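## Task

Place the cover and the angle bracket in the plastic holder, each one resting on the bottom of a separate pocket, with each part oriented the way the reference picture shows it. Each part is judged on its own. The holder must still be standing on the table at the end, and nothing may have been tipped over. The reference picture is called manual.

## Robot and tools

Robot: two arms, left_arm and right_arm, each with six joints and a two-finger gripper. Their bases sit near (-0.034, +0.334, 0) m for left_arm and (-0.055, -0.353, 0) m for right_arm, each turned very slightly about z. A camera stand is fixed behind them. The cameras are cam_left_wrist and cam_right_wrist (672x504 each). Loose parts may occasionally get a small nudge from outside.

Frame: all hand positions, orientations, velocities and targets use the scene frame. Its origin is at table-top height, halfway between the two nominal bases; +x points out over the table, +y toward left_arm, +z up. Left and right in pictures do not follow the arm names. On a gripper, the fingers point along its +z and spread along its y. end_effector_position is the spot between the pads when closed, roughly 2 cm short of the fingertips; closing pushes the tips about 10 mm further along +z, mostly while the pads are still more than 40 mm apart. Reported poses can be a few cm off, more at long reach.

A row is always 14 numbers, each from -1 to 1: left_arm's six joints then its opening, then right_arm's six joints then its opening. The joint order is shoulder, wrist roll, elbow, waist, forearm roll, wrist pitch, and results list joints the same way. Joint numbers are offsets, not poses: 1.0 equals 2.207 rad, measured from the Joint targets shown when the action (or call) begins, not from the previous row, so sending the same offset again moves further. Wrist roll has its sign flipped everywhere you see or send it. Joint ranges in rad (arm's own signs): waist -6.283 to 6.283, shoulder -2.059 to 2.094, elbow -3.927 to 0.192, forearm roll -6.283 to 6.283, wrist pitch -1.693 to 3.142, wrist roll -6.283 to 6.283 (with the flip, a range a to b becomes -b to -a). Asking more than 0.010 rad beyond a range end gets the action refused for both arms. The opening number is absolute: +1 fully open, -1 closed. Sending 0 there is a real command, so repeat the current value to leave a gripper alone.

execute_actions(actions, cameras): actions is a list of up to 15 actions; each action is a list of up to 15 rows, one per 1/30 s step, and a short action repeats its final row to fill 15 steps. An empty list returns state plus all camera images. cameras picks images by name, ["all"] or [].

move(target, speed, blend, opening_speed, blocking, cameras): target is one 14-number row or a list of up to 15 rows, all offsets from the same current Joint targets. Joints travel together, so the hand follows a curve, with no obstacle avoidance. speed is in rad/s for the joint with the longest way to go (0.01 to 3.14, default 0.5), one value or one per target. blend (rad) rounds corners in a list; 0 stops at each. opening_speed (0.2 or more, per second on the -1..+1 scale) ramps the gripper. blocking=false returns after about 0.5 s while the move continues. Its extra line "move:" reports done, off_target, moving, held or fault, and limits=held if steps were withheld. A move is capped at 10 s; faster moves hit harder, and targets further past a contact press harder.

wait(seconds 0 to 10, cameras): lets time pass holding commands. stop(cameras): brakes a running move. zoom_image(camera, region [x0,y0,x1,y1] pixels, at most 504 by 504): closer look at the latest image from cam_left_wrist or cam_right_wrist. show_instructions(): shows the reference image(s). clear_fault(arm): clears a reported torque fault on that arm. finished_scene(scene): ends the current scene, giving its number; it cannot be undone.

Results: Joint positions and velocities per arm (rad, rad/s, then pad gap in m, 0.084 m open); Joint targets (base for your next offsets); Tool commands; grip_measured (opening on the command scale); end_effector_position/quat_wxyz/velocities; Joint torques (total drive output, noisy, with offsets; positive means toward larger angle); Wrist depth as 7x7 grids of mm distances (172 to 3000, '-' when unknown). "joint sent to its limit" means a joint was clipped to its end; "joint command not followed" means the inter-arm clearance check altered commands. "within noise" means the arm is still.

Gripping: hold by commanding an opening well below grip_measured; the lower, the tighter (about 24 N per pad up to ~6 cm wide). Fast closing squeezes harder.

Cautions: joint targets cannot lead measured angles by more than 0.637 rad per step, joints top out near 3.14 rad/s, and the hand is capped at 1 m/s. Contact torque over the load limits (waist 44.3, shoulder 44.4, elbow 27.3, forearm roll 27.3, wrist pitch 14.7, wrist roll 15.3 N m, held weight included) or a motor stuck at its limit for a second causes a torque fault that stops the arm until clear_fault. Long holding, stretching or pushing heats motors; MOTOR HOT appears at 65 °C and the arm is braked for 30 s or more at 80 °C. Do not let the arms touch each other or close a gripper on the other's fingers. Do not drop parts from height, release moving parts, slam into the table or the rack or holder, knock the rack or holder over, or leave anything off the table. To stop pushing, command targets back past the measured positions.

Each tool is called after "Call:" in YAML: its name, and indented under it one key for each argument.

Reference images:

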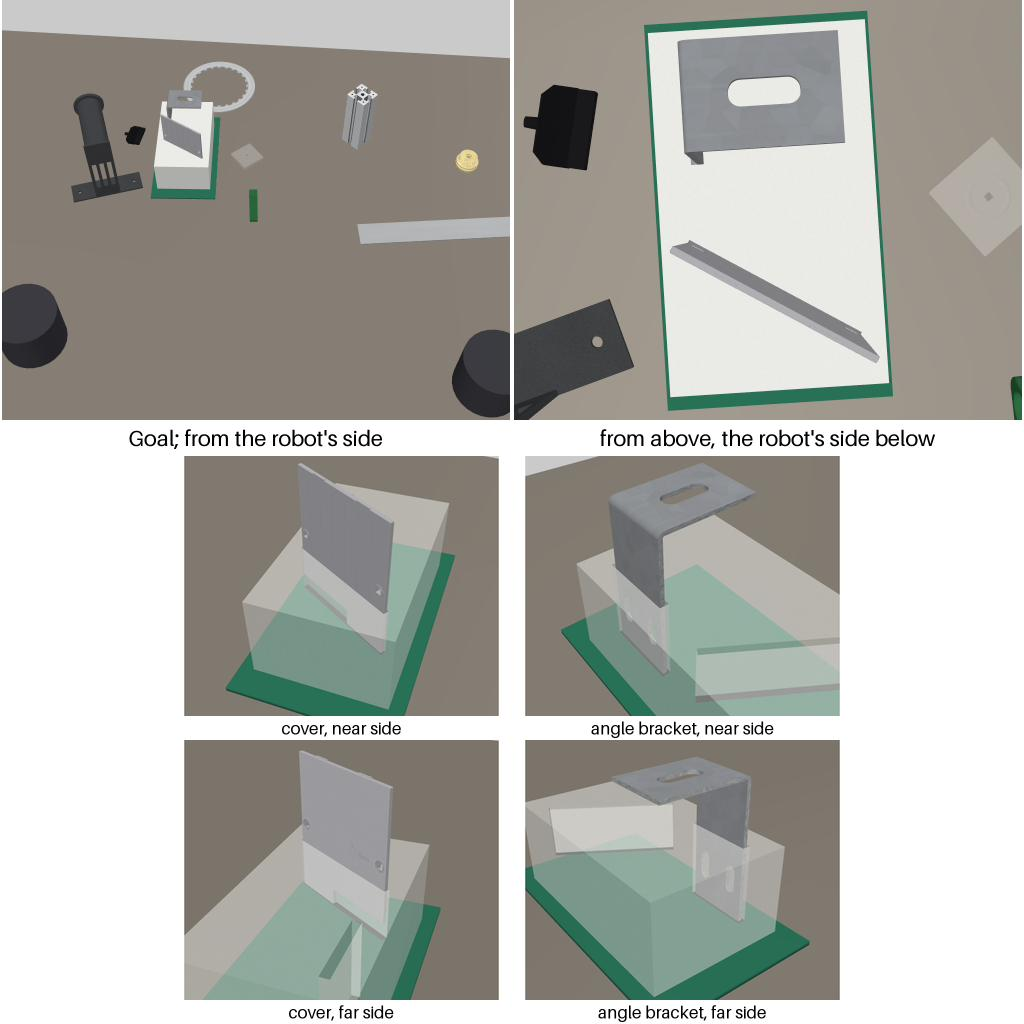

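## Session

Call:
execute_actions:
  actions: []

Call:
show_instructions:

Scene clock: 0.00 s.
left_arm: end_effector_position=(+0.3501, +0.2528, +0.1857) grip_measured=+1.00 end_effector_quat_wxyz=(+0.033, +0.993, -0.103, +0.038) | right_arm: end_effector_position=(+0.3626, -0.2469, +0.3552) grip_measured=+1.00 end_effector_quat_wxyz=(-0.195, +0.850, -0.176, +0.457)
Joint names: [shoulder, wrist roll, elbow, waist, forearm roll, wrist pitch]
Joint positions: left_arm=[-0.297 -0.071 -0.689 -0.157 -0.076 0.906 0.084] | right_arm=[-0.788 -0.853 -0.311 0.252 -0.237 0.061 0.084]
Joint velocities: within noise
Joint torques (N m): no reading
Motor temperatures (°C): left_arm=[31 33 34 31 30 33] | right_arm=[28 33 37 32 32 31]
Wrist depth (mm): cam_left_wrist=[319 322 324 328 330 334 337 / 316 319 322 324 328 330 335 / 314 317 320 322 325 327 329 / 312 315 319 320 322 262 264 / 310 313 316 316 321 261 263 / 308 310 313 316 318 260 261 / 306 308 193 313 317 281 259] | cam_right_wrist=[1114 1128 1145 1158 1188 1201 1220 / 1182 1192 1215 1235 1260 1266 1300 / 1248 1276 1292 1315 1345 1361 1391 / 1325 1353 1377 1400 1428 1452 1477 / 1402 1434 1455 1496 1536 1543 1582 / 1509 1550 1578 1611 1642 1638 1615 / 1634 1665 1719 1728 1723 556 519]
Joint targets: left_arm=[-0.297 -0.071 -0.689 -0.157 -0.076 0.906] | right_arm=[-0.788 -0.853 -0.311 0.252 -0.237 0.061]
Tool commands: left_gripper/opening=+1.0 right_gripper/opening=+1.0

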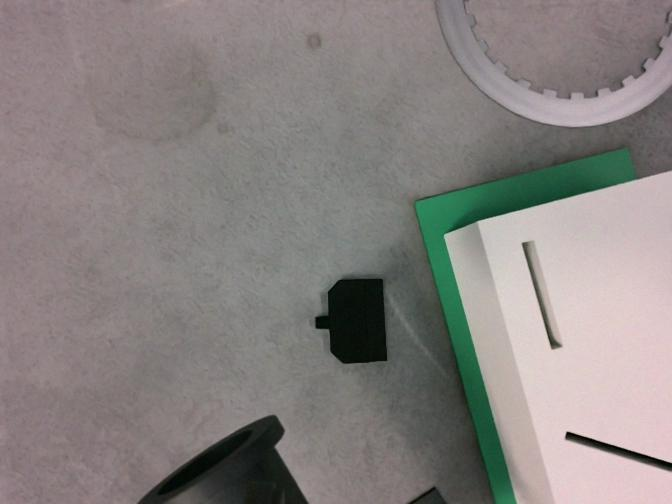

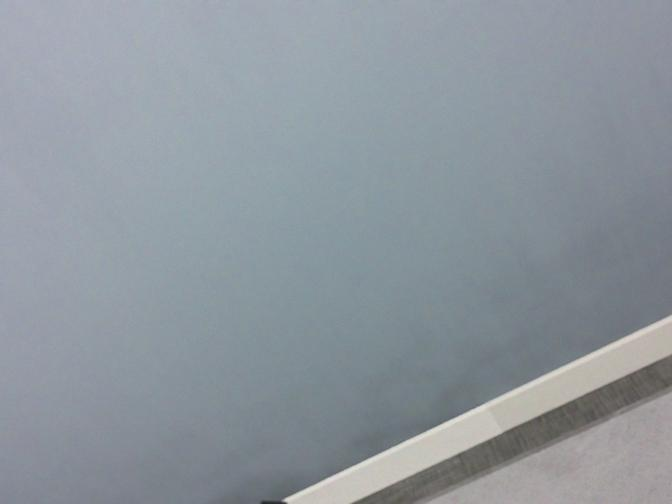

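Reference images for this scene: manual.

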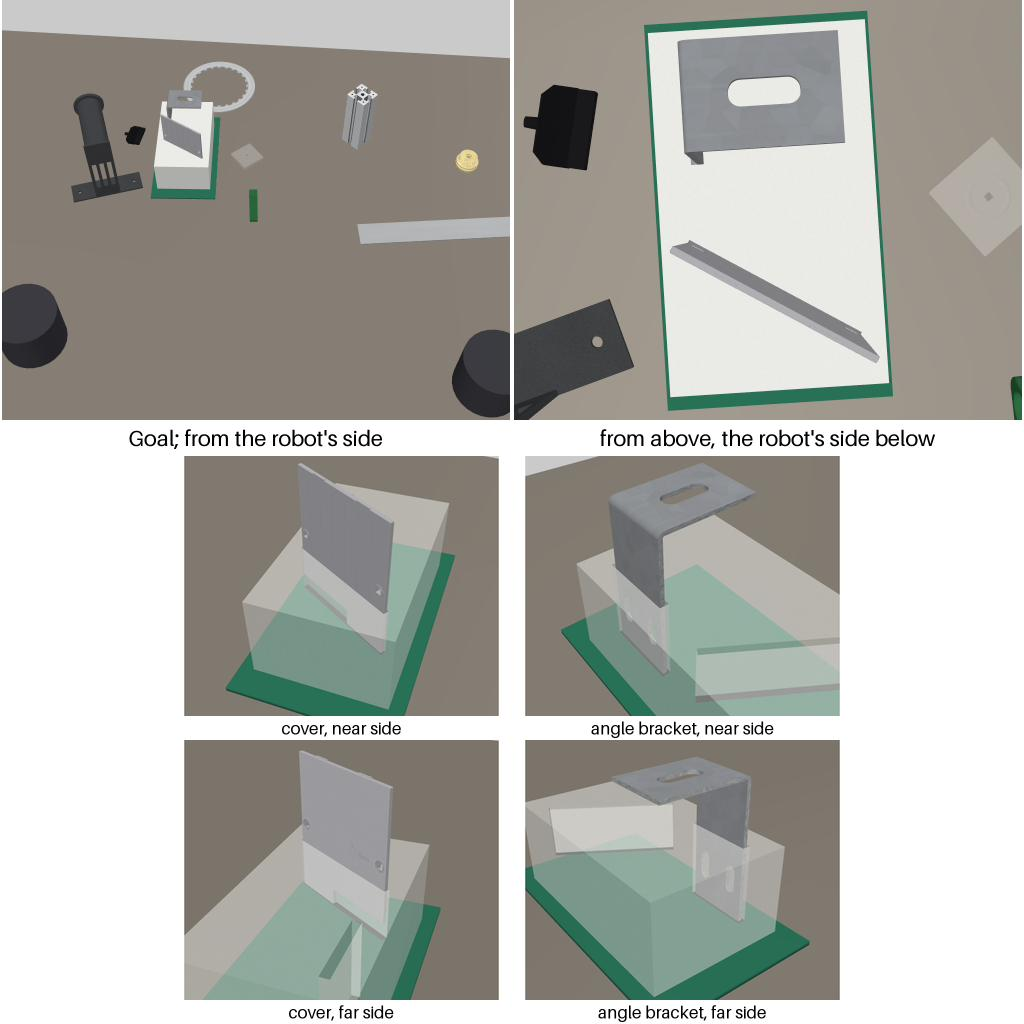

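Call:
move:
  target: [0.0006, 0.1697, -0.2917, -0.0564, 0.0344, 0.3273, 1, 0.2196, 0.2241, -0.4597, 0.0654, 0.1074, 0.7105, 1]
  speed: 1.0
  cameras: ["all"]

Scene clock: 13.13 s.
left_arm: end_effector_position=(+0.3305, +0.2198, +0.4001) grip_measured=+1.00 end_effector_quat_wxyz=(+0.000, +1.000, +0.000, -0.001) | right_arm: end_effector_position=(+0.3000, -0.2193, +0.4002) grip_measured=+1.00 end_effector_quat_wxyz=(+0.000, +1.000, +0.001, +0.000)
Joint names: [shoulder, wrist roll, elbow, waist, forearm roll, wrist pitch]
Joint positions: left_arm=[-0.295 0.304 -1.333 -0.281 -0.001 1.629 0.084] | right_arm=[-0.303 -0.358 -1.326 0.396 0 1.629 0.084]
Joint torques (N m): left_arm=[-13.11 0.78 -10.64 -2 0.5 -1.22] | right_arm=[-9.06 1.03 -20.2 4.17 0.96 -0.92]
Wrist depth (mm): cam_left_wrist=[524 526 527 526 526 526 527 / 527 528 527 526 528 528 527 / 528 526 529 527 527 531 529 / 530 530 530 530 467 467 532 / 530 529 407 530 467 468 531 / 529 532 409 528 468 530 533 / 532 532 532 532 530 530 532] | cam_right_wrist=[532 531 531 532 530 530 529 / 532 531 531 530 531 528 530 / 533 533 534 529 532 528 528 / 532 533 532 532 532 532 531 / 532 535 532 532 532 532 531 / 535 535 534 535 533 531 532 / 536 536 535 535 534 533 533]
Joint targets: left_arm=[-0.295 0.304 -1.333 -0.281 -0.001 1.629] | right_arm=[-0.303 -0.358 -1.326 0.396 0.000 1.629]
move: done

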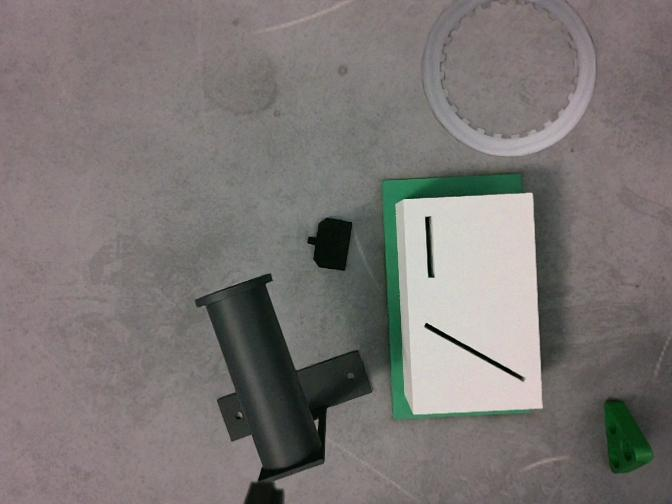

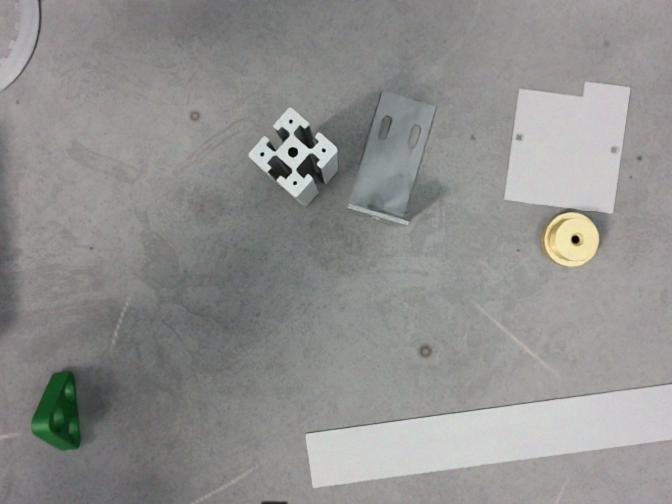

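Call:
zoom_image:
  camera: "cam_right_wrist"
  region: [480, 60, 660, 240]

Call:
zoom_image:
  camera: "cam_right_wrist"
  region: [320, 70, 470, 240]

Call:
zoom_image:
  camera: "cam_left_wrist"
  region: [370, 170, 560, 430]

Scaled by 2.800 from the camera's 672x504 image, which has a finer 960x720 frame.

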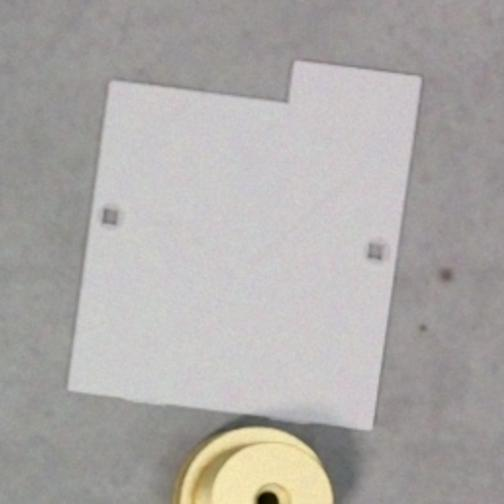

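Scaled by 2.965 from the camera's 672x504 image, which has a finer 960x720 frame.

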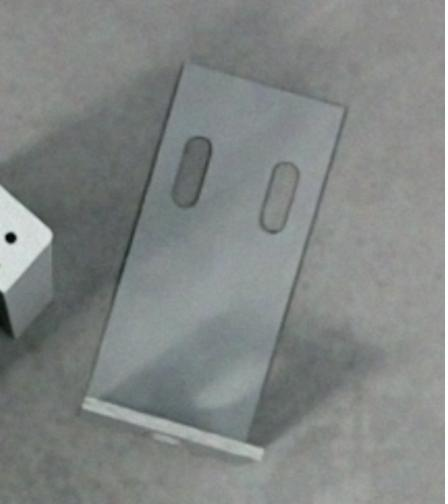

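Scaled by 1.938 from the camera's 672x504 image, which has a finer 960x720 frame.

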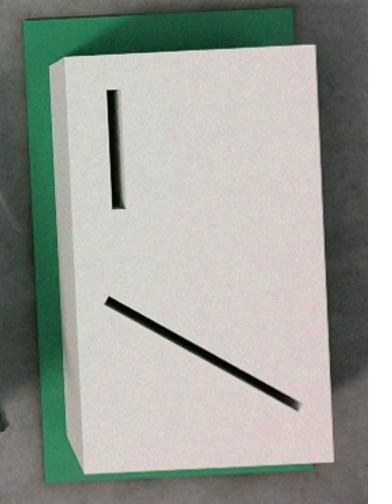

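Call:
move:
  target: [0, 0, 0, 0, 0, 0, 1, 0.1552, 0.6142, 0.1545, -0.0211, 0, -0.3097, 0.2]
  speed: 0.9
  cameras: ["cam_right_wrist"]

Call:
zoom_image:
  camera: "cam_right_wrist"
  region: [300, 252, 636, 504]

Scene clock: 171.63 s.
left_arm: end_effector_position=(+0.3305, +0.2198, +0.4001) grip_measured=+1.00 end_effector_quat_wxyz=(+0.000, +1.000, +0.000, -0.001) | right_arm: end_effector_position=(+0.3859, -0.2101, +0.1600) grip_measured=+0.19 end_effector_quat_wxyz=(+0.000, +0.793, +0.609, +0.000)
Joint names: [shoulder, wrist roll, elbow, waist, forearm roll, wrist pitch]
Joint positions: left_arm=[-0.295 0.304 -1.333 -0.281 -0.001 1.629 0.084] | right_arm=[0.039 0.997 -0.985 0.35 0 0.945 0.052]
Joint torques (N m): left_arm=[-18.87 0.33 -10.67 -2.35 -0.03 -2.1] | right_arm=[-14.55 1.06 -18.54 -3.67 1.02 -2.24]
Wrist depth (mm): cam_left_wrist=[525 525 526 526 526 525 528 / 527 527 528 526 527 527 529 / 527 529 528 528 528 530 530 / 528 528 528 530 468 468 528 / 531 528 407 532 468 469 532 / 529 530 409 530 470 531 531 / 532 530 532 532 531 532 533] | cam_right_wrist=[290 289 289 289 289 289 289 / 290 290 290 290 290 289 289 / 291 291 291 290 290 290 289 / 291 291 291 291 186 177 185 / 292 292 292 291 291 176 290 / 292 292 292 292 289 289 289 / 291 292 292 292 292 292 292]
Joint targets: left_arm=[-0.295 0.304 -1.333 -0.281 -0.001 1.629] | right_arm=[0.039 0.997 -0.985 0.350 0.000 0.945]
move: done
Images, in order (width x height): cam_right_wrist 672x504.

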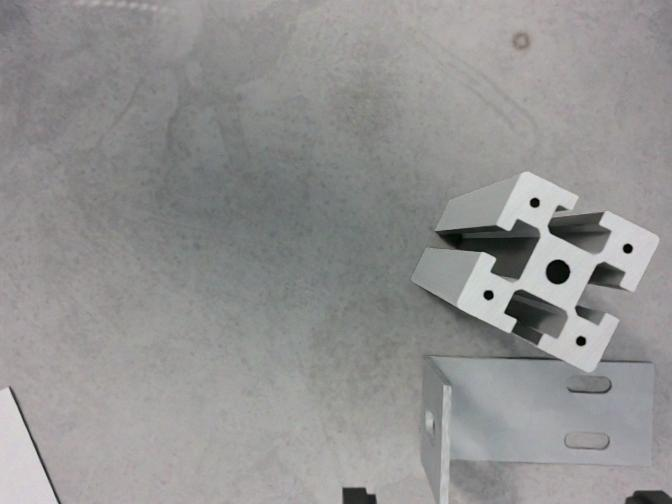

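Scaled by 1.500 from the camera's 672x504 image, which has a finer 960x720 frame.

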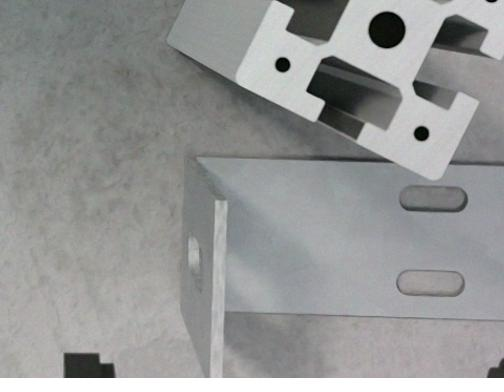

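Call:
move:
  target: [0, 0, 0, 0, 0, 0, 1, 0.1114, 0.0013, 0.0501, -0.0131, 0, -0.1613, 0.2]
  speed: 0.3
  cameras: ["cam_right_wrist"]

Scene clock: 216.70 s.
left_arm: end_effector_position=(+0.3305, +0.2198, +0.4001) grip_measured=+1.00 end_effector_quat_wxyz=(+0.000, +1.000, +0.000, -0.001) | right_arm: end_effector_position=(+0.3882, -0.2234, +0.0317) grip_measured=+0.19 end_effector_quat_wxyz=(+0.000, +0.801, +0.599, +0.000)
Joint names: [shoulder, wrist roll, elbow, waist, forearm roll, wrist pitch]
Joint positions: left_arm=[-0.295 0.304 -1.333 -0.281 -0.001 1.629 0.084] | right_arm=[0.285 1 -0.874 0.321 0 0.589 0.052]
Joint torques (N m): left_arm=[-18.82 0.17 -10.61 -1.8 -0.17 -2.1] | right_arm=[-15.93 1.1 -15.27 -3.42 0.84 -2.26]
Wrist depth (mm): cam_left_wrist=[525 525 526 526 526 526 527 / 528 528 528 530 525 526 528 / 529 529 527 528 528 529 530 / 530 529 530 529 467 467 531 / 529 528 407 532 468 468 532 / 530 531 409 528 471 532 532 / 532 533 532 530 531 532 535] | cam_right_wrist=[- - - - - - - / - - - - - - - / - - - - - - - / - - - - - - - / - - - - - - - / - - - - - - - / - - - - - - -]
Joint targets: left_arm=[-0.295 0.304 -1.333 -0.281 -0.001 1.629] | right_arm=[0.285 1.000 -0.874 0.321 0.000 0.589]
move: done
Images, in order (width x height): cam_right_wrist 672x504.

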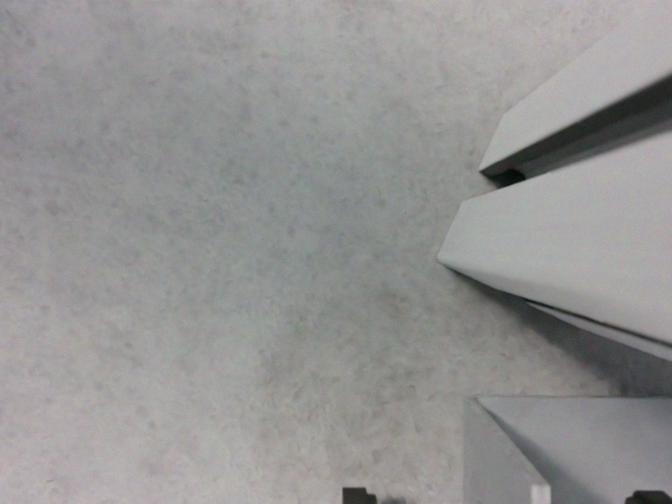

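Call:
move:
  target: [0, 0, 0, 0, 0, 0, 1, 0, 0, 0, 0, 0, 0, -1]
  opening_speed: 0.8

Scene clock: 221.57 s.
left_arm: end_effector_position=(+0.3305, +0.2198, +0.4001) grip_measured=+1.00 end_effector_quat_wxyz=(+0.000, +1.000, +0.000, -0.001) | right_arm: end_effector_position=(+0.3881, -0.2234, +0.0316) grip_measured=-0.94 end_effector_quat_wxyz=(+0.000, +0.801, +0.599, +0.000)
Joint names: [shoulder, wrist roll, elbow, waist, forearm roll, wrist pitch]
Joint positions: left_arm=[-0.295 0.304 -1.333 -0.281 -0.001 1.629 0.084] | right_arm=[0.285 1 -0.874 0.321 0 0.589 0.002]
Joint torques (N m): left_arm=[-18.43 0.25 -10.5 -1.49 -0.01 -2.05] | right_arm=[-16.94 1.02 -16.42 -3.09 0.65 -1.23]
Wrist depth (mm): cam_left_wrist=[525 526 527 527 527 525 528 / 528 526 525 528 526 527 528 / 529 525 528 530 528 526 530 / 527 528 529 529 466 467 531 / 530 532 408 530 467 469 530 / 531 529 409 527 470 532 531 / 530 532 532 533 533 532 533] | cam_right_wrist=[- - - - - - - / - - - - - - - / - - - - - - - / - - - - - - - / - - - - - - - / - - - - - - - / - - - - - - -]
Joint targets: left_arm=[-0.295 0.304 -1.333 -0.281 -0.001 1.629] | right_arm=[0.285 1.000 -0.874 0.321 0.000 0.589]
move: done

Call:
move:
  target:
    - [0, 0, 0, 0, 0, 0, 1, -0.1114, 0, -0.0501, 0, 0, 0.1613, -1]
    - [0, 0, 0, 0, 0, 0, 1, -0.2438, -0.0226, -0.0947, 0.0227, 0, 0.3384, -1]
    - [0, 0, 0, 0, 0, 0, 1, 0.1596, -0.0073, -0.187, 0.1208, 0.8985, 0.3107, -1]
  speed: [0.3, 0.6, 0.7]
  blend: [0.03, 0.08, 0]
  cameras: ["all"]

Call:
zoom_image:
  camera: "cam_left_wrist"
  region: [360, 170, 560, 320]

Scene clock: 243.97 s.
left_arm: end_effector_position=(+0.3305, +0.2198, +0.4001) grip_measured=+1.00 end_effector_quat_wxyz=(+0.000, +1.000, +0.000, -0.001) | right_arm: end_effector_position=(+0.3848, +0.1521, +0.1745) grip_measured=-0.94 end_effector_quat_wxyz=(+0.707, -0.707, -0.017, +0.017)
Joint names: [shoulder, wrist roll, elbow, waist, forearm roll, wrist pitch]
Joint positions: left_arm=[-0.295 0.304 -1.333 -0.281 -0.001 1.629 0.084] | right_arm=[0.637 0.984 -1.287 0.587 1.983 1.275 0.002]
Joint torques (N m): left_arm=[-18.58 0.03 -10.5 -1.66 -0.09 -1.95] | right_arm=[-22.2 1.15 -18.34 4.34 2.56 1.41]
Wrist depth (mm): cam_left_wrist=[527 526 526 526 526 526 529 / 528 526 528 527 528 527 528 / 526 530 529 530 527 525 529 / 531 528 530 529 440 350 326 / 529 530 407 530 468 469 531 / 530 530 409 528 468 531 530 / 529 531 532 532 532 532 534] | cam_right_wrist=[- - - - - 718 503 / - - - - - 722 502 / - - - - 1935 721 501 / - - - - 1974 839 501 / - - - - 1957 839 499 / - - - - 1991 835 499 / - - - - - - -]
Joint targets: left_arm=[-0.295 0.304 -1.333 -0.281 -0.001 1.629] | right_arm=[0.637 0.984 -1.287 0.587 1.983 1.275]
move: done

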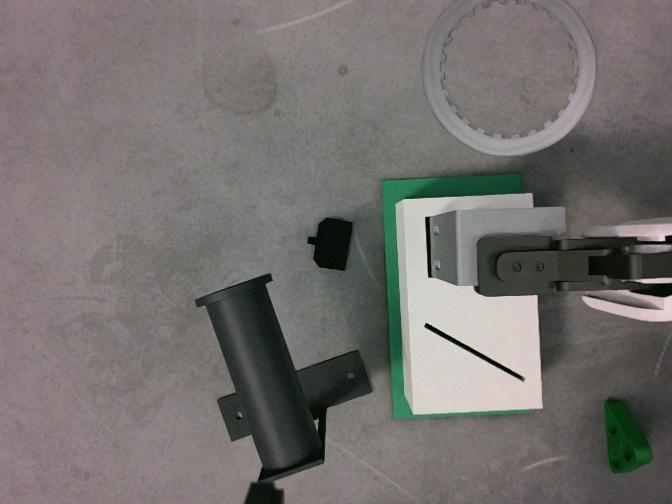

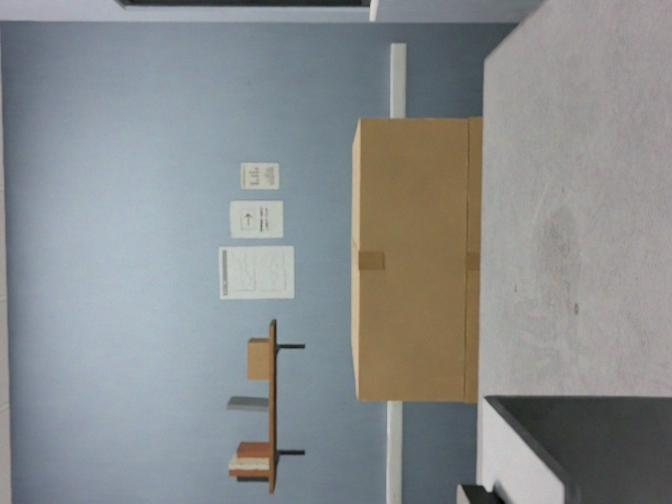

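Scaled by 2.520 from the camera's 672x504 image, which has a finer 960x720 frame.

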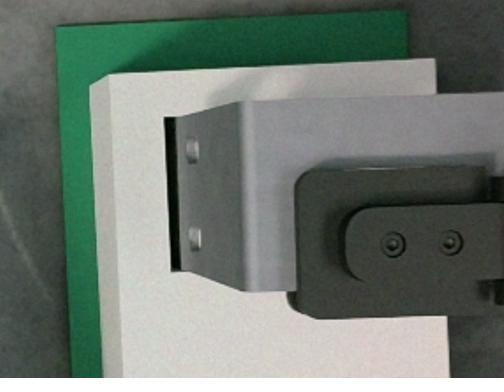

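Call:
move:
  target: [0, 0, 0, 0, 0, 0, 1, 0.0324, 0.02, -0.0104, -0.0011, 0.0048, 0.0096, -1]
  speed: 0.06
  cameras: ["cam_left_wrist"]

Call:
zoom_image:
  camera: "cam_left_wrist"
  region: [400, 195, 500, 295]

Scene clock: 273.30 s.
left_arm: end_effector_position=(+0.3305, +0.2198, +0.4001) grip_measured=+1.00 end_effector_quat_wxyz=(+0.000, +1.000, +0.000, -0.001) | right_arm: end_effector_position=(+0.3843, +0.1522, +0.1442) grip_measured=-0.94 end_effector_quat_wxyz=(+0.707, -0.707, -0.017, +0.017)
Joint names: [shoulder, wrist roll, elbow, waist, forearm roll, wrist pitch]
Joint positions: left_arm=[-0.295 0.304 -1.333 -0.281 -0.001 1.629 0.084] | right_arm=[0.709 1.028 -1.31 0.585 1.993 1.296 0.002]
Joint torques (N m): left_arm=[-18.71 -0.04 -10.43 -1.73 -0.03 -2.08] | right_arm=[-22.94 1.01 -17.59 -3.51 2.65 2.71]
Wrist depth (mm): cam_left_wrist=[523 526 525 526 526 526 526 / 527 526 527 527 529 526 528 / 529 530 527 527 528 528 528 / 527 528 529 530 438 374 346 / 528 529 408 530 468 469 532 / 531 532 410 529 468 532 532 / 532 530 531 531 533 533 533] | cam_right_wrist=[- - - - - 606 422 / - - - - - 708 421 / - - - - 1951 707 421 / - - - - 1962 708 421 / - - - - 1968 705 420 / - - - - 1985 704 467 / - - - - - - -]
Joint targets: left_arm=[-0.295 0.304 -1.333 -0.281 -0.001 1.629] | right_arm=[0.709 1.028 -1.310 0.585 1.993 1.296]
move: done
Images, in order (width x height): cam_left_wrist 672x504.

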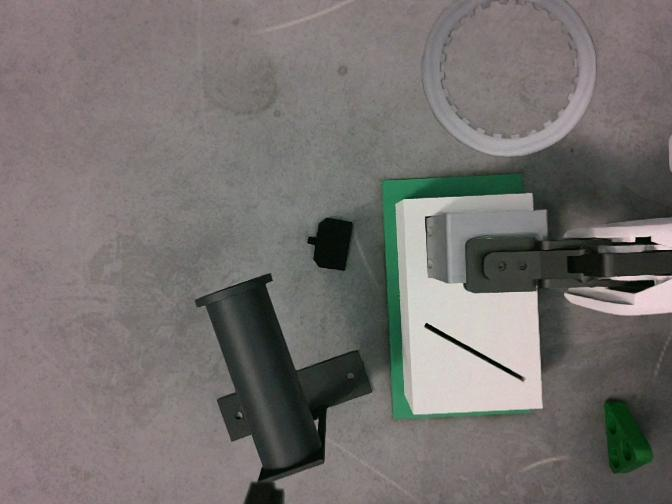

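Scaled by 5.040 from the camera's 672x504 image, which has a finer 960x720 frame.

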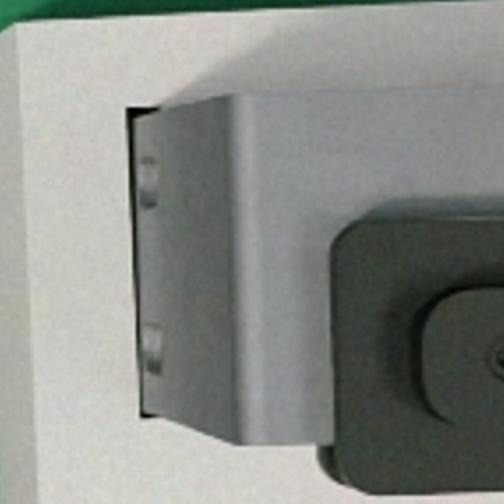

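Call:
move:
  target: [0, 0, 0, 0, 0, 0, 1, 0.0308, 0.0163, -0.0134, -0.001, 0.0033, 0.0077, -1]
  speed: 0.06
  cameras: ["cam_left_wrist"]

Call:
zoom_image:
  camera: "cam_left_wrist"
  region: [400, 195, 500, 295]

Scene clock: 278.27 s.
left_arm: end_effector_position=(+0.3305, +0.2198, +0.4001) grip_measured=+1.00 end_effector_quat_wxyz=(+0.000, +1.000, +0.000, -0.001) | right_arm: end_effector_position=(+0.3846, +0.1525, +0.1179) grip_measured=-0.95 end_effector_quat_wxyz=(+0.707, -0.707, -0.017, +0.017)
Joint names: [shoulder, wrist roll, elbow, waist, forearm roll, wrist pitch]
Joint positions: left_arm=[-0.295 0.304 -1.333 -0.281 -0.001 1.629 0.084] | right_arm=[0.776 1.064 -1.34 0.583 2.001 1.314 0.002]
Joint torques (N m): left_arm=[-18.59 0.14 -10.59 -1.24 -0.17 -2.04] | right_arm=[-8.72 1.56 -6.15 -0.75 0.19 -2.7]
Wrist depth (mm): cam_left_wrist=[525 525 526 525 528 525 526 / 526 528 526 526 528 526 528 / 527 527 529 525 530 527 528 / 528 529 528 531 434 398 368 / 529 527 406 530 467 467 530 / 530 532 410 529 468 533 530 / 532 532 534 534 532 531 532] | cam_right_wrist=[- - - - - 604 398 / - - - - 1924 605 397 / - - - 1951 1935 602 397 / - - - 1951 1974 601 396 / - - - 1985 1968 600 395 / - - - 2008 1974 - - / - - - - - - -]
Joint targets: left_arm=[-0.295 0.304 -1.333 -0.281 -0.001 1.629] | right_arm=[0.777 1.064 -1.339 0.583 2.001 1.313]
move: done
Images, in order (width x height): cam_left_wrist 672x504.

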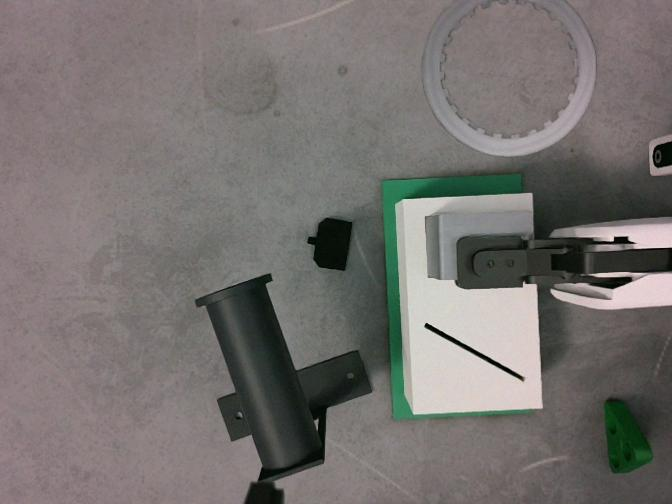

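Scaled by 5.040 from the camera's 672x504 image, which has a finer 960x720 frame.

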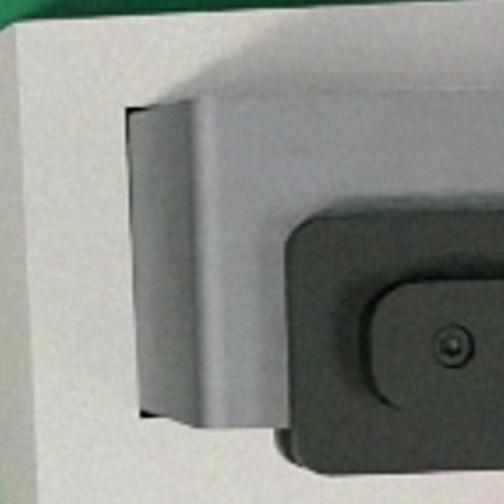

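Call:
move:
  target: [0, 0, 0, 0, 0, 0, 1, 0.0045, 0.0023, -0.0019, -0.0002, 0.0005, 0.0011, -1]
  speed: 0.03

Scene clock: 283.63 s.
left_arm: end_effector_position=(+0.3305, +0.2198, +0.4001) grip_measured=+1.00 end_effector_quat_wxyz=(+0.000, +1.000, +0.000, -0.001) | right_arm: end_effector_position=(+0.3850, +0.1528, +0.1164) grip_measured=-0.95 end_effector_quat_wxyz=(+0.708, -0.706, -0.018, +0.016)
Joint names: [shoulder, wrist roll, elbow, waist, forearm roll, wrist pitch]
Joint positions: left_arm=[-0.295 0.304 -1.333 -0.281 -0.001 1.629 0.084] | right_arm=[0.782 1.069 -1.344 0.582 2.002 1.317 0.002]
Joint torques (N m): left_arm=[-18.69 0.09 -10.6 -1.54 -0.15 -2.14] | right_arm=[11.47 2.07 8.65 -0.13 -3.05 -10.49]
Wrist depth (mm): cam_left_wrist=[525 525 526 527 527 527 527 / 526 526 526 528 528 528 526 / 527 530 528 531 528 528 530 / 530 528 528 528 427 399 368 / 528 530 407 530 468 467 531 / 530 528 410 526 467 530 531 / 533 531 531 532 534 533 533] | cam_right_wrist=[- - - - - 619 403 / - - - - 1940 617 401 / - - - - 1924 614 401 / - - - - 1962 610 400 / - - - - 1991 608 399 / - - - - 1974 - - / - - - - - - -]
Joint targets: left_arm=[-0.295 0.304 -1.333 -0.281 -0.001 1.629] | right_arm=[0.787 1.069 -1.344 0.582 2.002 1.316]
move: done

Call:
move:
  target:
    - [0, 0, 0, 0, 0, 0, 1, -0.0055, -0.0028, 0.0023, 0.0002, -0.0006, -0.0013, -1]
    - [0, 0, 0, 0, 0, 0, 1, -0.0055, -0.0028, 0.0023, 0.0002, -0.0006, -0.0013, -0.35]
    - [0, 0, 0, 0, 0, 0, 1, -0.0055, -0.0028, 0.0023, -0.113, -0.0006, -0.0013, -0.35]
  speed: [0.1, 0.1, 0.25]
  opening_speed: 0.5
  cameras: ["cam_left_wrist"]

Call:
zoom_image:
  camera: "cam_left_wrist"
  region: [370, 170, 570, 420]

Scene clock: 297.70 s.
left_arm: end_effector_position=(+0.3305, +0.2198, +0.4001) grip_measured=+1.00 end_effector_quat_wxyz=(+0.000, +1.000, +0.000, -0.001) | right_arm: end_effector_position=(+0.4957, +0.0280, +0.1183) grip_measured=-0.37 end_effector_quat_wxyz=(+0.703, -0.704, +0.071, -0.071)
Joint names: [shoulder, wrist roll, elbow, waist, forearm roll, wrist pitch]
Joint positions: left_arm=[-0.295 0.304 -1.333 -0.281 -0.001 1.629 0.084] | right_arm=[0.775 1.063 -1.338 0.333 2.001 1.313 0.028]
Joint torques (N m): left_arm=[-18.47 0.07 -10.59 -1.62 -0.19 -2.07] | right_arm=[-25.97 -0.87 -16.29 -3.54 2.05 2.47]
Wrist depth (mm): cam_left_wrist=[527 527 526 528 528 528 527 / 527 528 526 527 526 527 528 / 528 527 526 530 528 527 529 / 528 530 530 530 463 429 530 / 530 530 407 532 468 468 532 / 530 532 409 528 470 531 534 / 532 532 532 532 530 533 533] | cam_right_wrist=[1888 1888 1877 1872 1872 1852 - / 2492 2286 2510 2492 2510 2302 321 / - - - - - - 353 / - - - - - 591 393 / - - - - 2087 590 392 / - - - 2074 2032 591 391 / - - - 2038 1996 591 391]
Joint targets: left_arm=[-0.295 0.304 -1.333 -0.281 -0.001 1.629] | right_arm=[0.775 1.063 -1.338 0.333 2.001 1.313]
move: done
Images, in order (width x height): cam_left_wrist 672x504.

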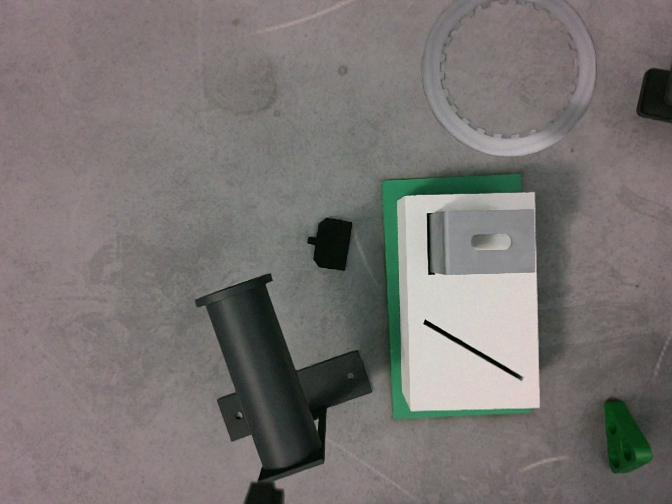

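Scaled by 2.016 from the camera's 672x504 image, which has a finer 960x720 frame.

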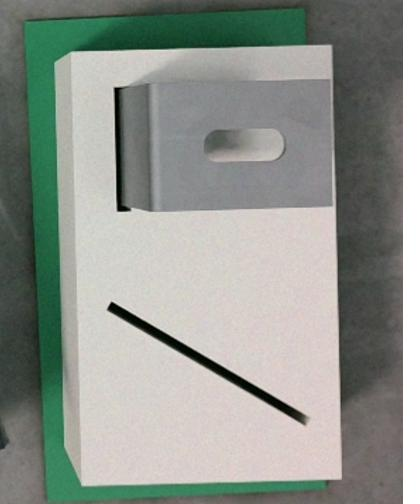

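Call:
move:
  target:
    - [0.1401, 0.0206, 0.1713, -0.0211, 0, -0.3118, -1, 0, 0, 0, 0, 0, 0, -0.35]
    - [0.1545, 0.0206, 0.184, -0.0211, 0, -0.339, -1, 0, 0, 0, 0, 0, 0, -0.35]
  speed: [0.6, 0.06]
  cameras: ["cam_left_wrist"]

Scene clock: 320.73 s.
left_arm: end_effector_position=(+0.3945, +0.1775, +0.1390) grip_measured=-1.00 end_effector_quat_wxyz=(+0.000, +1.000, -0.001, +0.000) | right_arm: end_effector_position=(+0.4958, +0.0280, +0.1183) grip_measured=-0.37 end_effector_quat_wxyz=(+0.703, -0.704, +0.071, -0.071)
Joint names: [shoulder, wrist roll, elbow, waist, forearm roll, wrist pitch]
Joint positions: left_arm=[0.046 0.349 -0.926 -0.328 -0.001 0.881 0] | right_arm=[0.775 1.063 -1.338 0.333 2.001 1.313 0.028]
Joint torques (N m): left_arm=[-20.53 0.51 -9.37 -2.08 0.06 -2.65] | right_arm=[-24.74 -0.84 -15.33 -3.57 0.73 1.95]
Wrist depth (mm): cam_left_wrist=[268 268 268 268 268 269 269 / 268 269 268 268 269 269 269 / 268 269 269 269 269 269 270 / 269 270 270 270 269 270 271 / 270 270 270 270 267 255 271 / 271 270 264 271 208 208 208 / 271 271 271 271 - 208 -] | cam_right_wrist=[1893 1882 1877 1877 1867 1872 - / 2492 2302 2483 2510 2528 2302 321 / - - - - - - 354 / - - - - - 592 393 / - - - - 2093 590 393 / - - - 2074 2038 592 391 / - - - 2002 2008 590 391]
Joint targets: left_arm=[0.046 0.349 -0.926 -0.328 -0.001 0.881] | right_arm=[0.775 1.063 -1.338 0.333 2.001 1.313]
move: done
Images, in order (width x height): cam_left_wrist 672x504.

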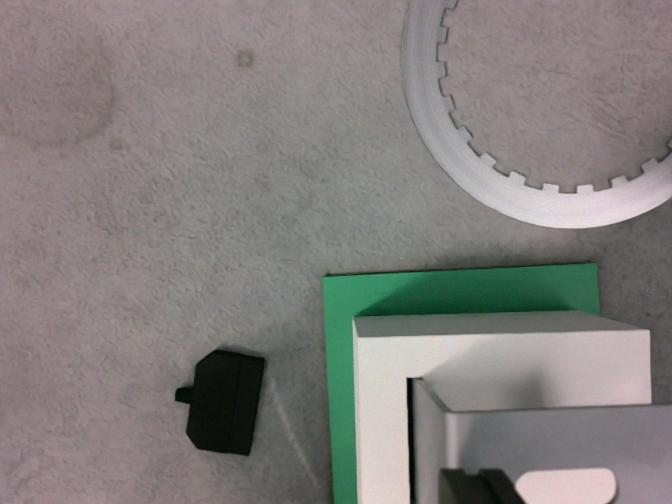

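Call:
move:
  target: [0.013, 0, 0.0089, 0, 0, -0.0219, -1, 0, 0, 0, 0, 0, 0, -0.35]
  speed: 0.05

Scene clock: 333.60 s.
left_arm: end_effector_position=(+0.3948, +0.1774, +0.1225) grip_measured=-1.00 end_effector_quat_wxyz=(+0.000, +1.000, -0.001, +0.001) | right_arm: end_effector_position=(+0.4958, +0.0280, +0.1183) grip_measured=-0.37 end_effector_quat_wxyz=(+0.703, -0.704, +0.071, -0.071)
Joint names: [shoulder, wrist roll, elbow, waist, forearm roll, wrist pitch]
Joint positions: left_arm=[0.074 0.349 -0.907 -0.328 0 0.832 0] | right_arm=[0.775 1.063 -1.338 0.333 2.001 1.313 0.028]
Joint torques (N m): left_arm=[9.48 0.47 2.42 -2.73 -0.75 -1.6] | right_arm=[-23.96 -0.84 -15.45 -3.59 0.54 1.63]
Wrist depth (mm): cam_left_wrist=[253 253 253 254 254 254 254 / 254 254 254 254 253 254 254 / 254 254 254 255 254 255 253 / 254 254 254 255 255 255 255 / 254 255 255 252 252 219 253 / 255 255 249 255 193 193 193 / 256 255 256 256 - - -] | cam_right_wrist=[1867 1872 1877 1867 1872 1877 - / 2538 2317 2501 2501 2492 2286 321 / - - - - - - 354 / - - - - - 594 393 / - - - - 2068 590 392 / - - - 2087 2056 591 391 / - - - 2014 2002 590 390]
Joint targets: left_arm=[0.074 0.349 -0.907 -0.328 -0.001 0.832] | right_arm=[0.775 1.063 -1.338 0.333 2.001 1.313]
move: done

Call:
move:
  target:
    - [-0.0274, 0, -0.0217, 0, 0, 0.0491, -1, -0.1812, 0, 0, 0, 0, 0, -0.35]
    - [-0.0342, -0.5285, 0.0696, 0.1788, -0.6968, 0.3485, 1, -0.1988, 0.9098, -0.0038, -0.1633, -0.9067, -0.1372, 0.2]
  speed: [0.4, 0.9]
  blend: [0.02, 0]
  cameras: ["cam_right_wrist"]

Call:
zoom_image:
  camera: "cam_right_wrist"
  region: [168, 252, 672, 504]

Scene clock: 386.03 s.
left_arm: end_effector_position=(+0.3620, +0.0978, +0.2996) grip_measured=+1.00 end_effector_quat_wxyz=(+0.707, +0.707, +0.000, +0.000) | right_arm: end_effector_position=(+0.4954, -0.3883, +0.1503) grip_measured=+0.19 end_effector_quat_wxyz=(+0.000, +0.067, +0.998, +0.000)
Joint names: [shoulder, wrist roll, elbow, waist, forearm roll, wrist pitch]
Joint positions: left_arm=[-0.001 -0.817 -0.753 0.067 -1.538 1.601 0.084] | right_arm=[0.336 3.071 -1.347 -0.028 0 1.01 0.052]
Joint torques (N m): left_arm=[-23.56 -0.7 -8.6 1.18 -1.6 1.97] | right_arm=[-22.64 0.66 -20.32 -3.38 -2.04 -2.15]
Wrist depth (mm): cam_left_wrist=[600 2038 2038 2044 2032 2032 2014 / 602 2032 2032 2026 2014 2032 2032 / 601 812 572 581 575 2038 2050 / 600 2050 2014 2038 561 2050 2062 / 567 2038 2050 2044 2062 660 2044 / 611 2026 2026 2038 2038 583 2068 / 609 2050 2044 2074 2068 2032 561] | cam_right_wrist=[281 280 280 279 279 279 278 / 281 281 280 279 279 278 279 / 282 281 281 280 277 277 279 / 282 282 281 281 278 277 280 / 282 282 281 281 278 278 280 / 283 282 282 282 281 281 281 / 283 283 283 282 282 281 281]
Joint targets: left_arm=[-0.001 -0.817 -0.753 0.067 -1.538 1.601] | right_arm=[0.336 3.071 -1.347 -0.028 0.000 1.010]
move: done
Images, in order (width x height): cam_right_wrist 672x504.

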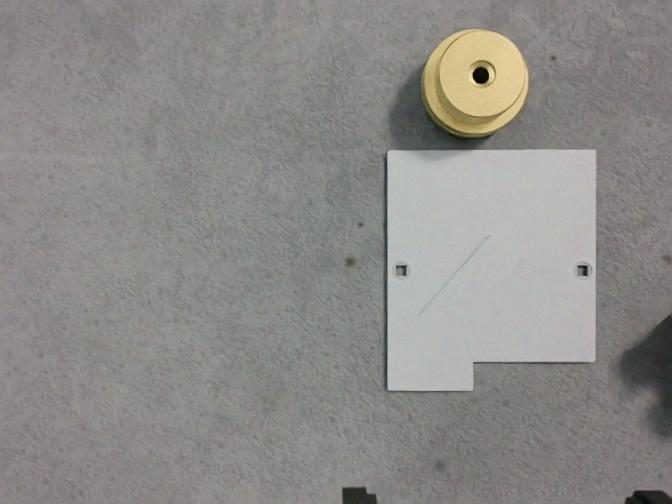

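Scaled by 1.000.

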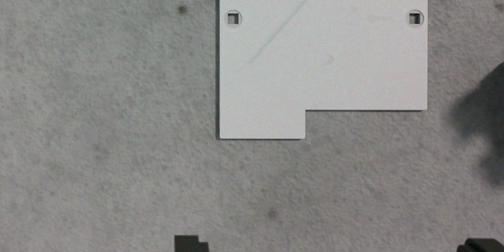

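Call:
move:
  target:
    - [0, 0, 0, 0, 0, 0, 1, 0.0687, -0.002, 0.0402, 0.0019, 0, -0.1089, 0.2]
    - [0, 0, 0, 0, 0, 0, 1, 0.0952, -0.002, 0.0429, 0.0019, 0, -0.1381, 0.2]
  speed: [0.3, 0.06]
  blend: [0.01, 0]
  cameras: ["cam_right_wrist"]

Scene clock: 409.47 s.
left_arm: end_effector_position=(+0.3620, +0.0978, +0.2996) grip_measured=+1.00 end_effector_quat_wxyz=(+0.707, +0.707, +0.000, +0.000) | right_arm: end_effector_position=(+0.4944, -0.3859, +0.0204) grip_measured=+0.19 end_effector_quat_wxyz=(+0.000, +0.067, +0.998, +0.000)
Joint names: [shoulder, wrist roll, elbow, waist, forearm roll, wrist pitch]
Joint positions: left_arm=[-0.001 -0.817 -0.753 0.067 -1.538 1.601 0.084] | right_arm=[0.546 3.066 -1.252 -0.023 0 0.705 0.052]
Joint torques (N m): left_arm=[-23.19 -0.37 -8.93 -1.41 -1.16 1.4] | right_arm=[-22.22 -0.12 -17.88 -3.6 -1.65 -1.98]
Wrist depth (mm): cam_left_wrist=[601 2026 2014 2050 2032 2014 2020 / 602 801 2044 2020 2044 2014 2032 / 568 600 572 573 2026 2014 2056 / 603 2026 2056 555 2050 2032 2032 / 566 2020 2020 2032 629 2068 2038 / 610 2062 2056 2026 570 562 2032 / 611 2050 2050 2032 2068 503 509] | cam_right_wrist=[- - - - - - - / - - - - - - - / - - - - - - - / - - - - - - - / - - - - - - - / - - - - - - - / - - - - - - -]
Joint targets: left_arm=[-0.001 -0.817 -0.753 0.067 -1.538 1.601] | right_arm=[0.546 3.067 -1.252 -0.023 0.000 0.705]
move: done
Images, in order (width x height): cam_right_wrist 672x504.

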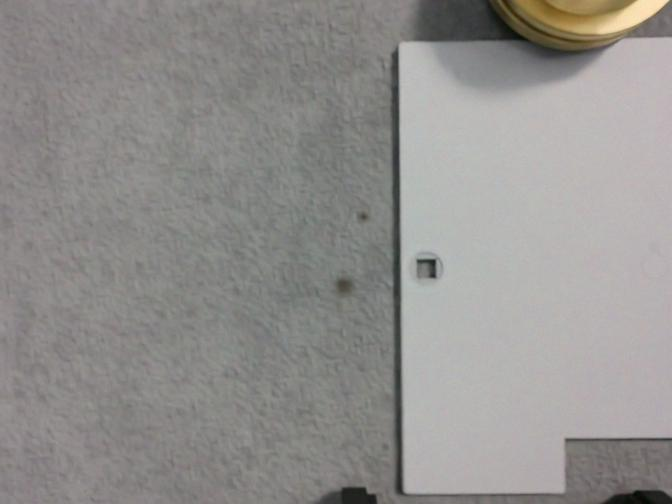

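Call:
move:
  target: [0, 0, 0, 0, 0, 0, 1, -0.0093, 0.0022, 0.0156, -0.0022, 0, -0.0063, 0.2]
  speed: 0.05
  cameras: ["cam_right_wrist"]

Scene clock: 428.13 s.
left_arm: end_effector_position=(+0.3620, +0.0978, +0.2996) grip_measured=+1.00 end_effector_quat_wxyz=(+0.707, +0.707, +0.000, +0.000) | right_arm: end_effector_position=(+0.4870, -0.3881, +0.0206) grip_measured=+0.19 end_effector_quat_wxyz=(+0.000, +0.067, +0.998, +0.000)
Joint names: [shoulder, wrist roll, elbow, waist, forearm roll, wrist pitch]
Joint positions: left_arm=[-0.001 -0.817 -0.753 0.067 -1.538 1.601 0.084] | right_arm=[0.526 3.071 -1.218 -0.028 0 0.691 0.052]
Joint torques (N m): left_arm=[-23.19 -0.3 -9.23 -1.57 -0.78 1.44] | right_arm=[-24.02 1.12 -16.32 -3.71 -0.72 -2.21]
Wrist depth (mm): cam_left_wrist=[598 2014 2020 2026 1991 2026 2032 / 606 2038 2038 2002 1991 2032 2020 / 569 578 574 577 2038 2062 2026 / 604 2032 2020 564 2044 2026 2032 / 565 2026 2044 2056 640 2044 2026 / 610 2062 2062 2044 569 562 2056 / 613 2056 2080 2026 2062 525 511] | cam_right_wrist=[- - - - - - - / - - - - - - - / - - - - - - - / - - - - - - - / - - - - - - - / - - - - - - - / - - - - - - -]
Joint targets: left_arm=[-0.001 -0.817 -0.753 0.067 -1.538 1.601] | right_arm=[0.526 3.071 -1.218 -0.028 0.000 0.691]
move: done
Images, in order (width x height): cam_right_wrist 672x504.

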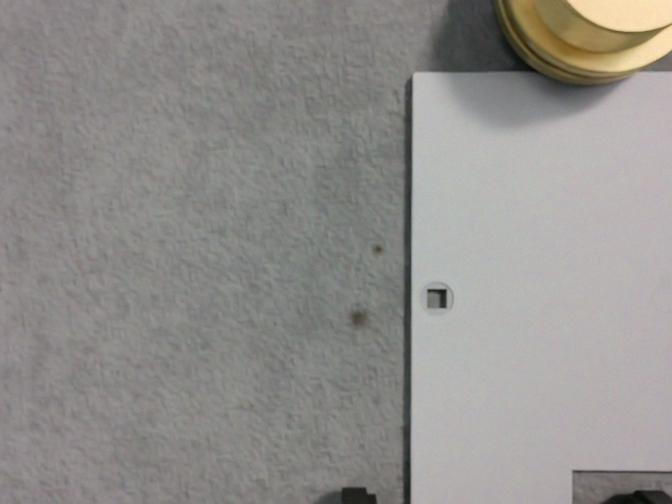

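Call:
move:
  target: [0, 0, 0, 0, 0, 0, 1, 0, 0, 0, 0, 0, 0, -1]
  opening_speed: 0.5
  cameras: ["cam_right_wrist"]

Scene clock: 433.33 s.
left_arm: end_effector_position=(+0.3620, +0.0978, +0.2996) grip_measured=+1.00 end_effector_quat_wxyz=(+0.707, +0.707, +0.000, +0.000) | right_arm: end_effector_position=(+0.4870, -0.3881, +0.0206) grip_measured=-0.27 end_effector_quat_wxyz=(+0.000, +0.067, +0.998, +0.000)
Joint names: [shoulder, wrist roll, elbow, waist, forearm roll, wrist pitch]
Joint positions: left_arm=[-0.001 -0.817 -0.753 0.067 -1.538 1.601 0.084] | right_arm=[0.526 3.071 -1.218 -0.028 0 0.691 0.032]
Joint torques (N m): left_arm=[-22.34 -0.2 -9.12 -1.08 -1.03 1.38] | right_arm=[-10.77 0.95 -8.04 -2.33 -0.09 0.62]
Wrist depth (mm): cam_left_wrist=[603 2008 2014 2032 2026 2026 2026 / 603 1996 2020 2062 2038 2020 2026 / 581 577 577 578 2014 2026 2026 / 601 2026 2038 562 2056 2062 2044 / 563 2038 2032 2026 641 2050 2074 / 611 2020 2050 2020 567 565 2050 / 613 2020 2014 2056 2068 524 511] | cam_right_wrist=[- - - - - - - / - - - - - - - / - - - - - - - / - - - - - - - / - - - - - - - / - - - - - - - / - - - - - - -]
Joint targets: left_arm=[-0.001 -0.817 -0.753 0.067 -1.538 1.601] | right_arm=[0.526 3.071 -1.218 -0.028 0.000 0.691]
move: done
Images, in order (width x height): cam_right_wrist 672x504.

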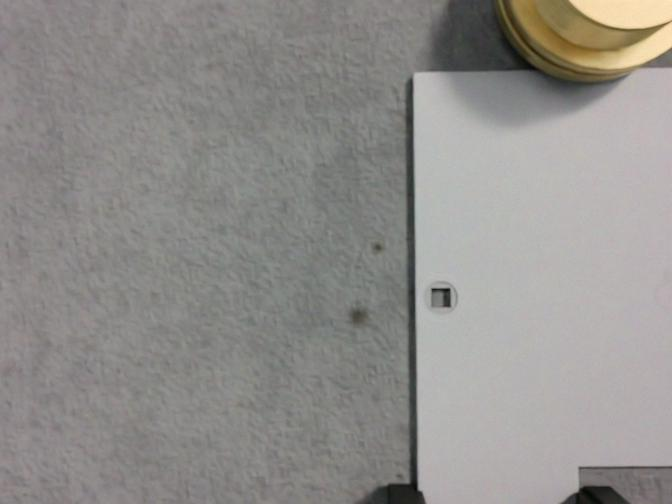

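Call:
move:
  target: [0, 0, 0, 0, 0, 0, 1, -0.081, 0, -0.0245, 0, 0, 0.1055, -1]
  speed: 0.12
  cameras: ["cam_right_wrist"]

Scene clock: 439.50 s.
left_arm: end_effector_position=(+0.3620, +0.0978, +0.2996) grip_measured=+1.00 end_effector_quat_wxyz=(+0.707, +0.707, +0.000, +0.000) | right_arm: end_effector_position=(+0.4869, -0.3881, +0.1207) grip_measured=-0.28 end_effector_quat_wxyz=(+0.000, +0.068, +0.998, +0.000)
Joint names: [shoulder, wrist roll, elbow, waist, forearm roll, wrist pitch]
Joint positions: left_arm=[-0.001 -0.817 -0.753 0.067 -1.538 1.601 0.084] | right_arm=[0.347 3.071 -1.272 -0.028 0 0.924 0.032]
Joint torques (N m): left_arm=[-21.41 -0.02 -9.13 -1.17 -0.65 1.27] | right_arm=[-22.86 0.87 -20.07 -0.19 -0.05 -0.81]
Wrist depth (mm): cam_left_wrist=[600 2008 2032 2008 2038 2014 2032 / 602 2062 2056 2014 2038 2002 2026 / 605 730 575 574 573 2044 2032 / 610 733 2020 2032 558 2056 2014 / 567 2032 2032 2014 667 2050 2044 / 611 2026 2032 2038 2050 570 2014 / 611 2044 2074 2062 2038 589 561] | cam_right_wrist=[251 251 250 250 249 249 249 / 252 251 251 250 - 225 - / 252 251 251 251 - - - / 252 252 251 251 - - - / 253 252 252 - - - - / 253 252 252 - - - - / 253 253 253 - - - 251]
Joint targets: left_arm=[-0.001 -0.817 -0.753 0.067 -1.538 1.601] | right_arm=[0.347 3.071 -1.272 -0.028 0.000 0.924]
move: done
Images, in order (width x height): cam_right_wrist 672x504.

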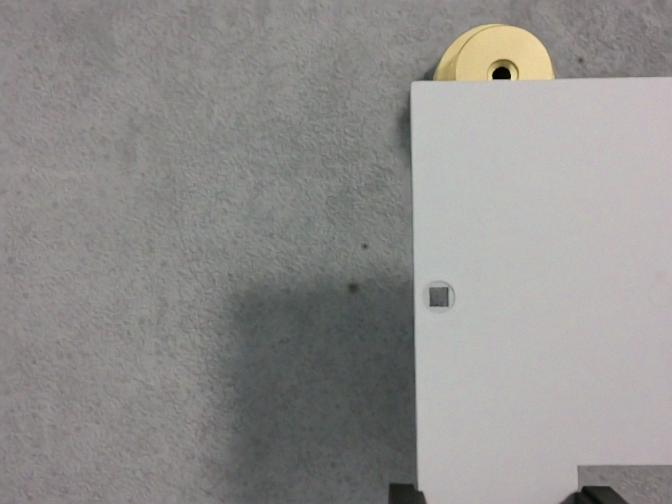

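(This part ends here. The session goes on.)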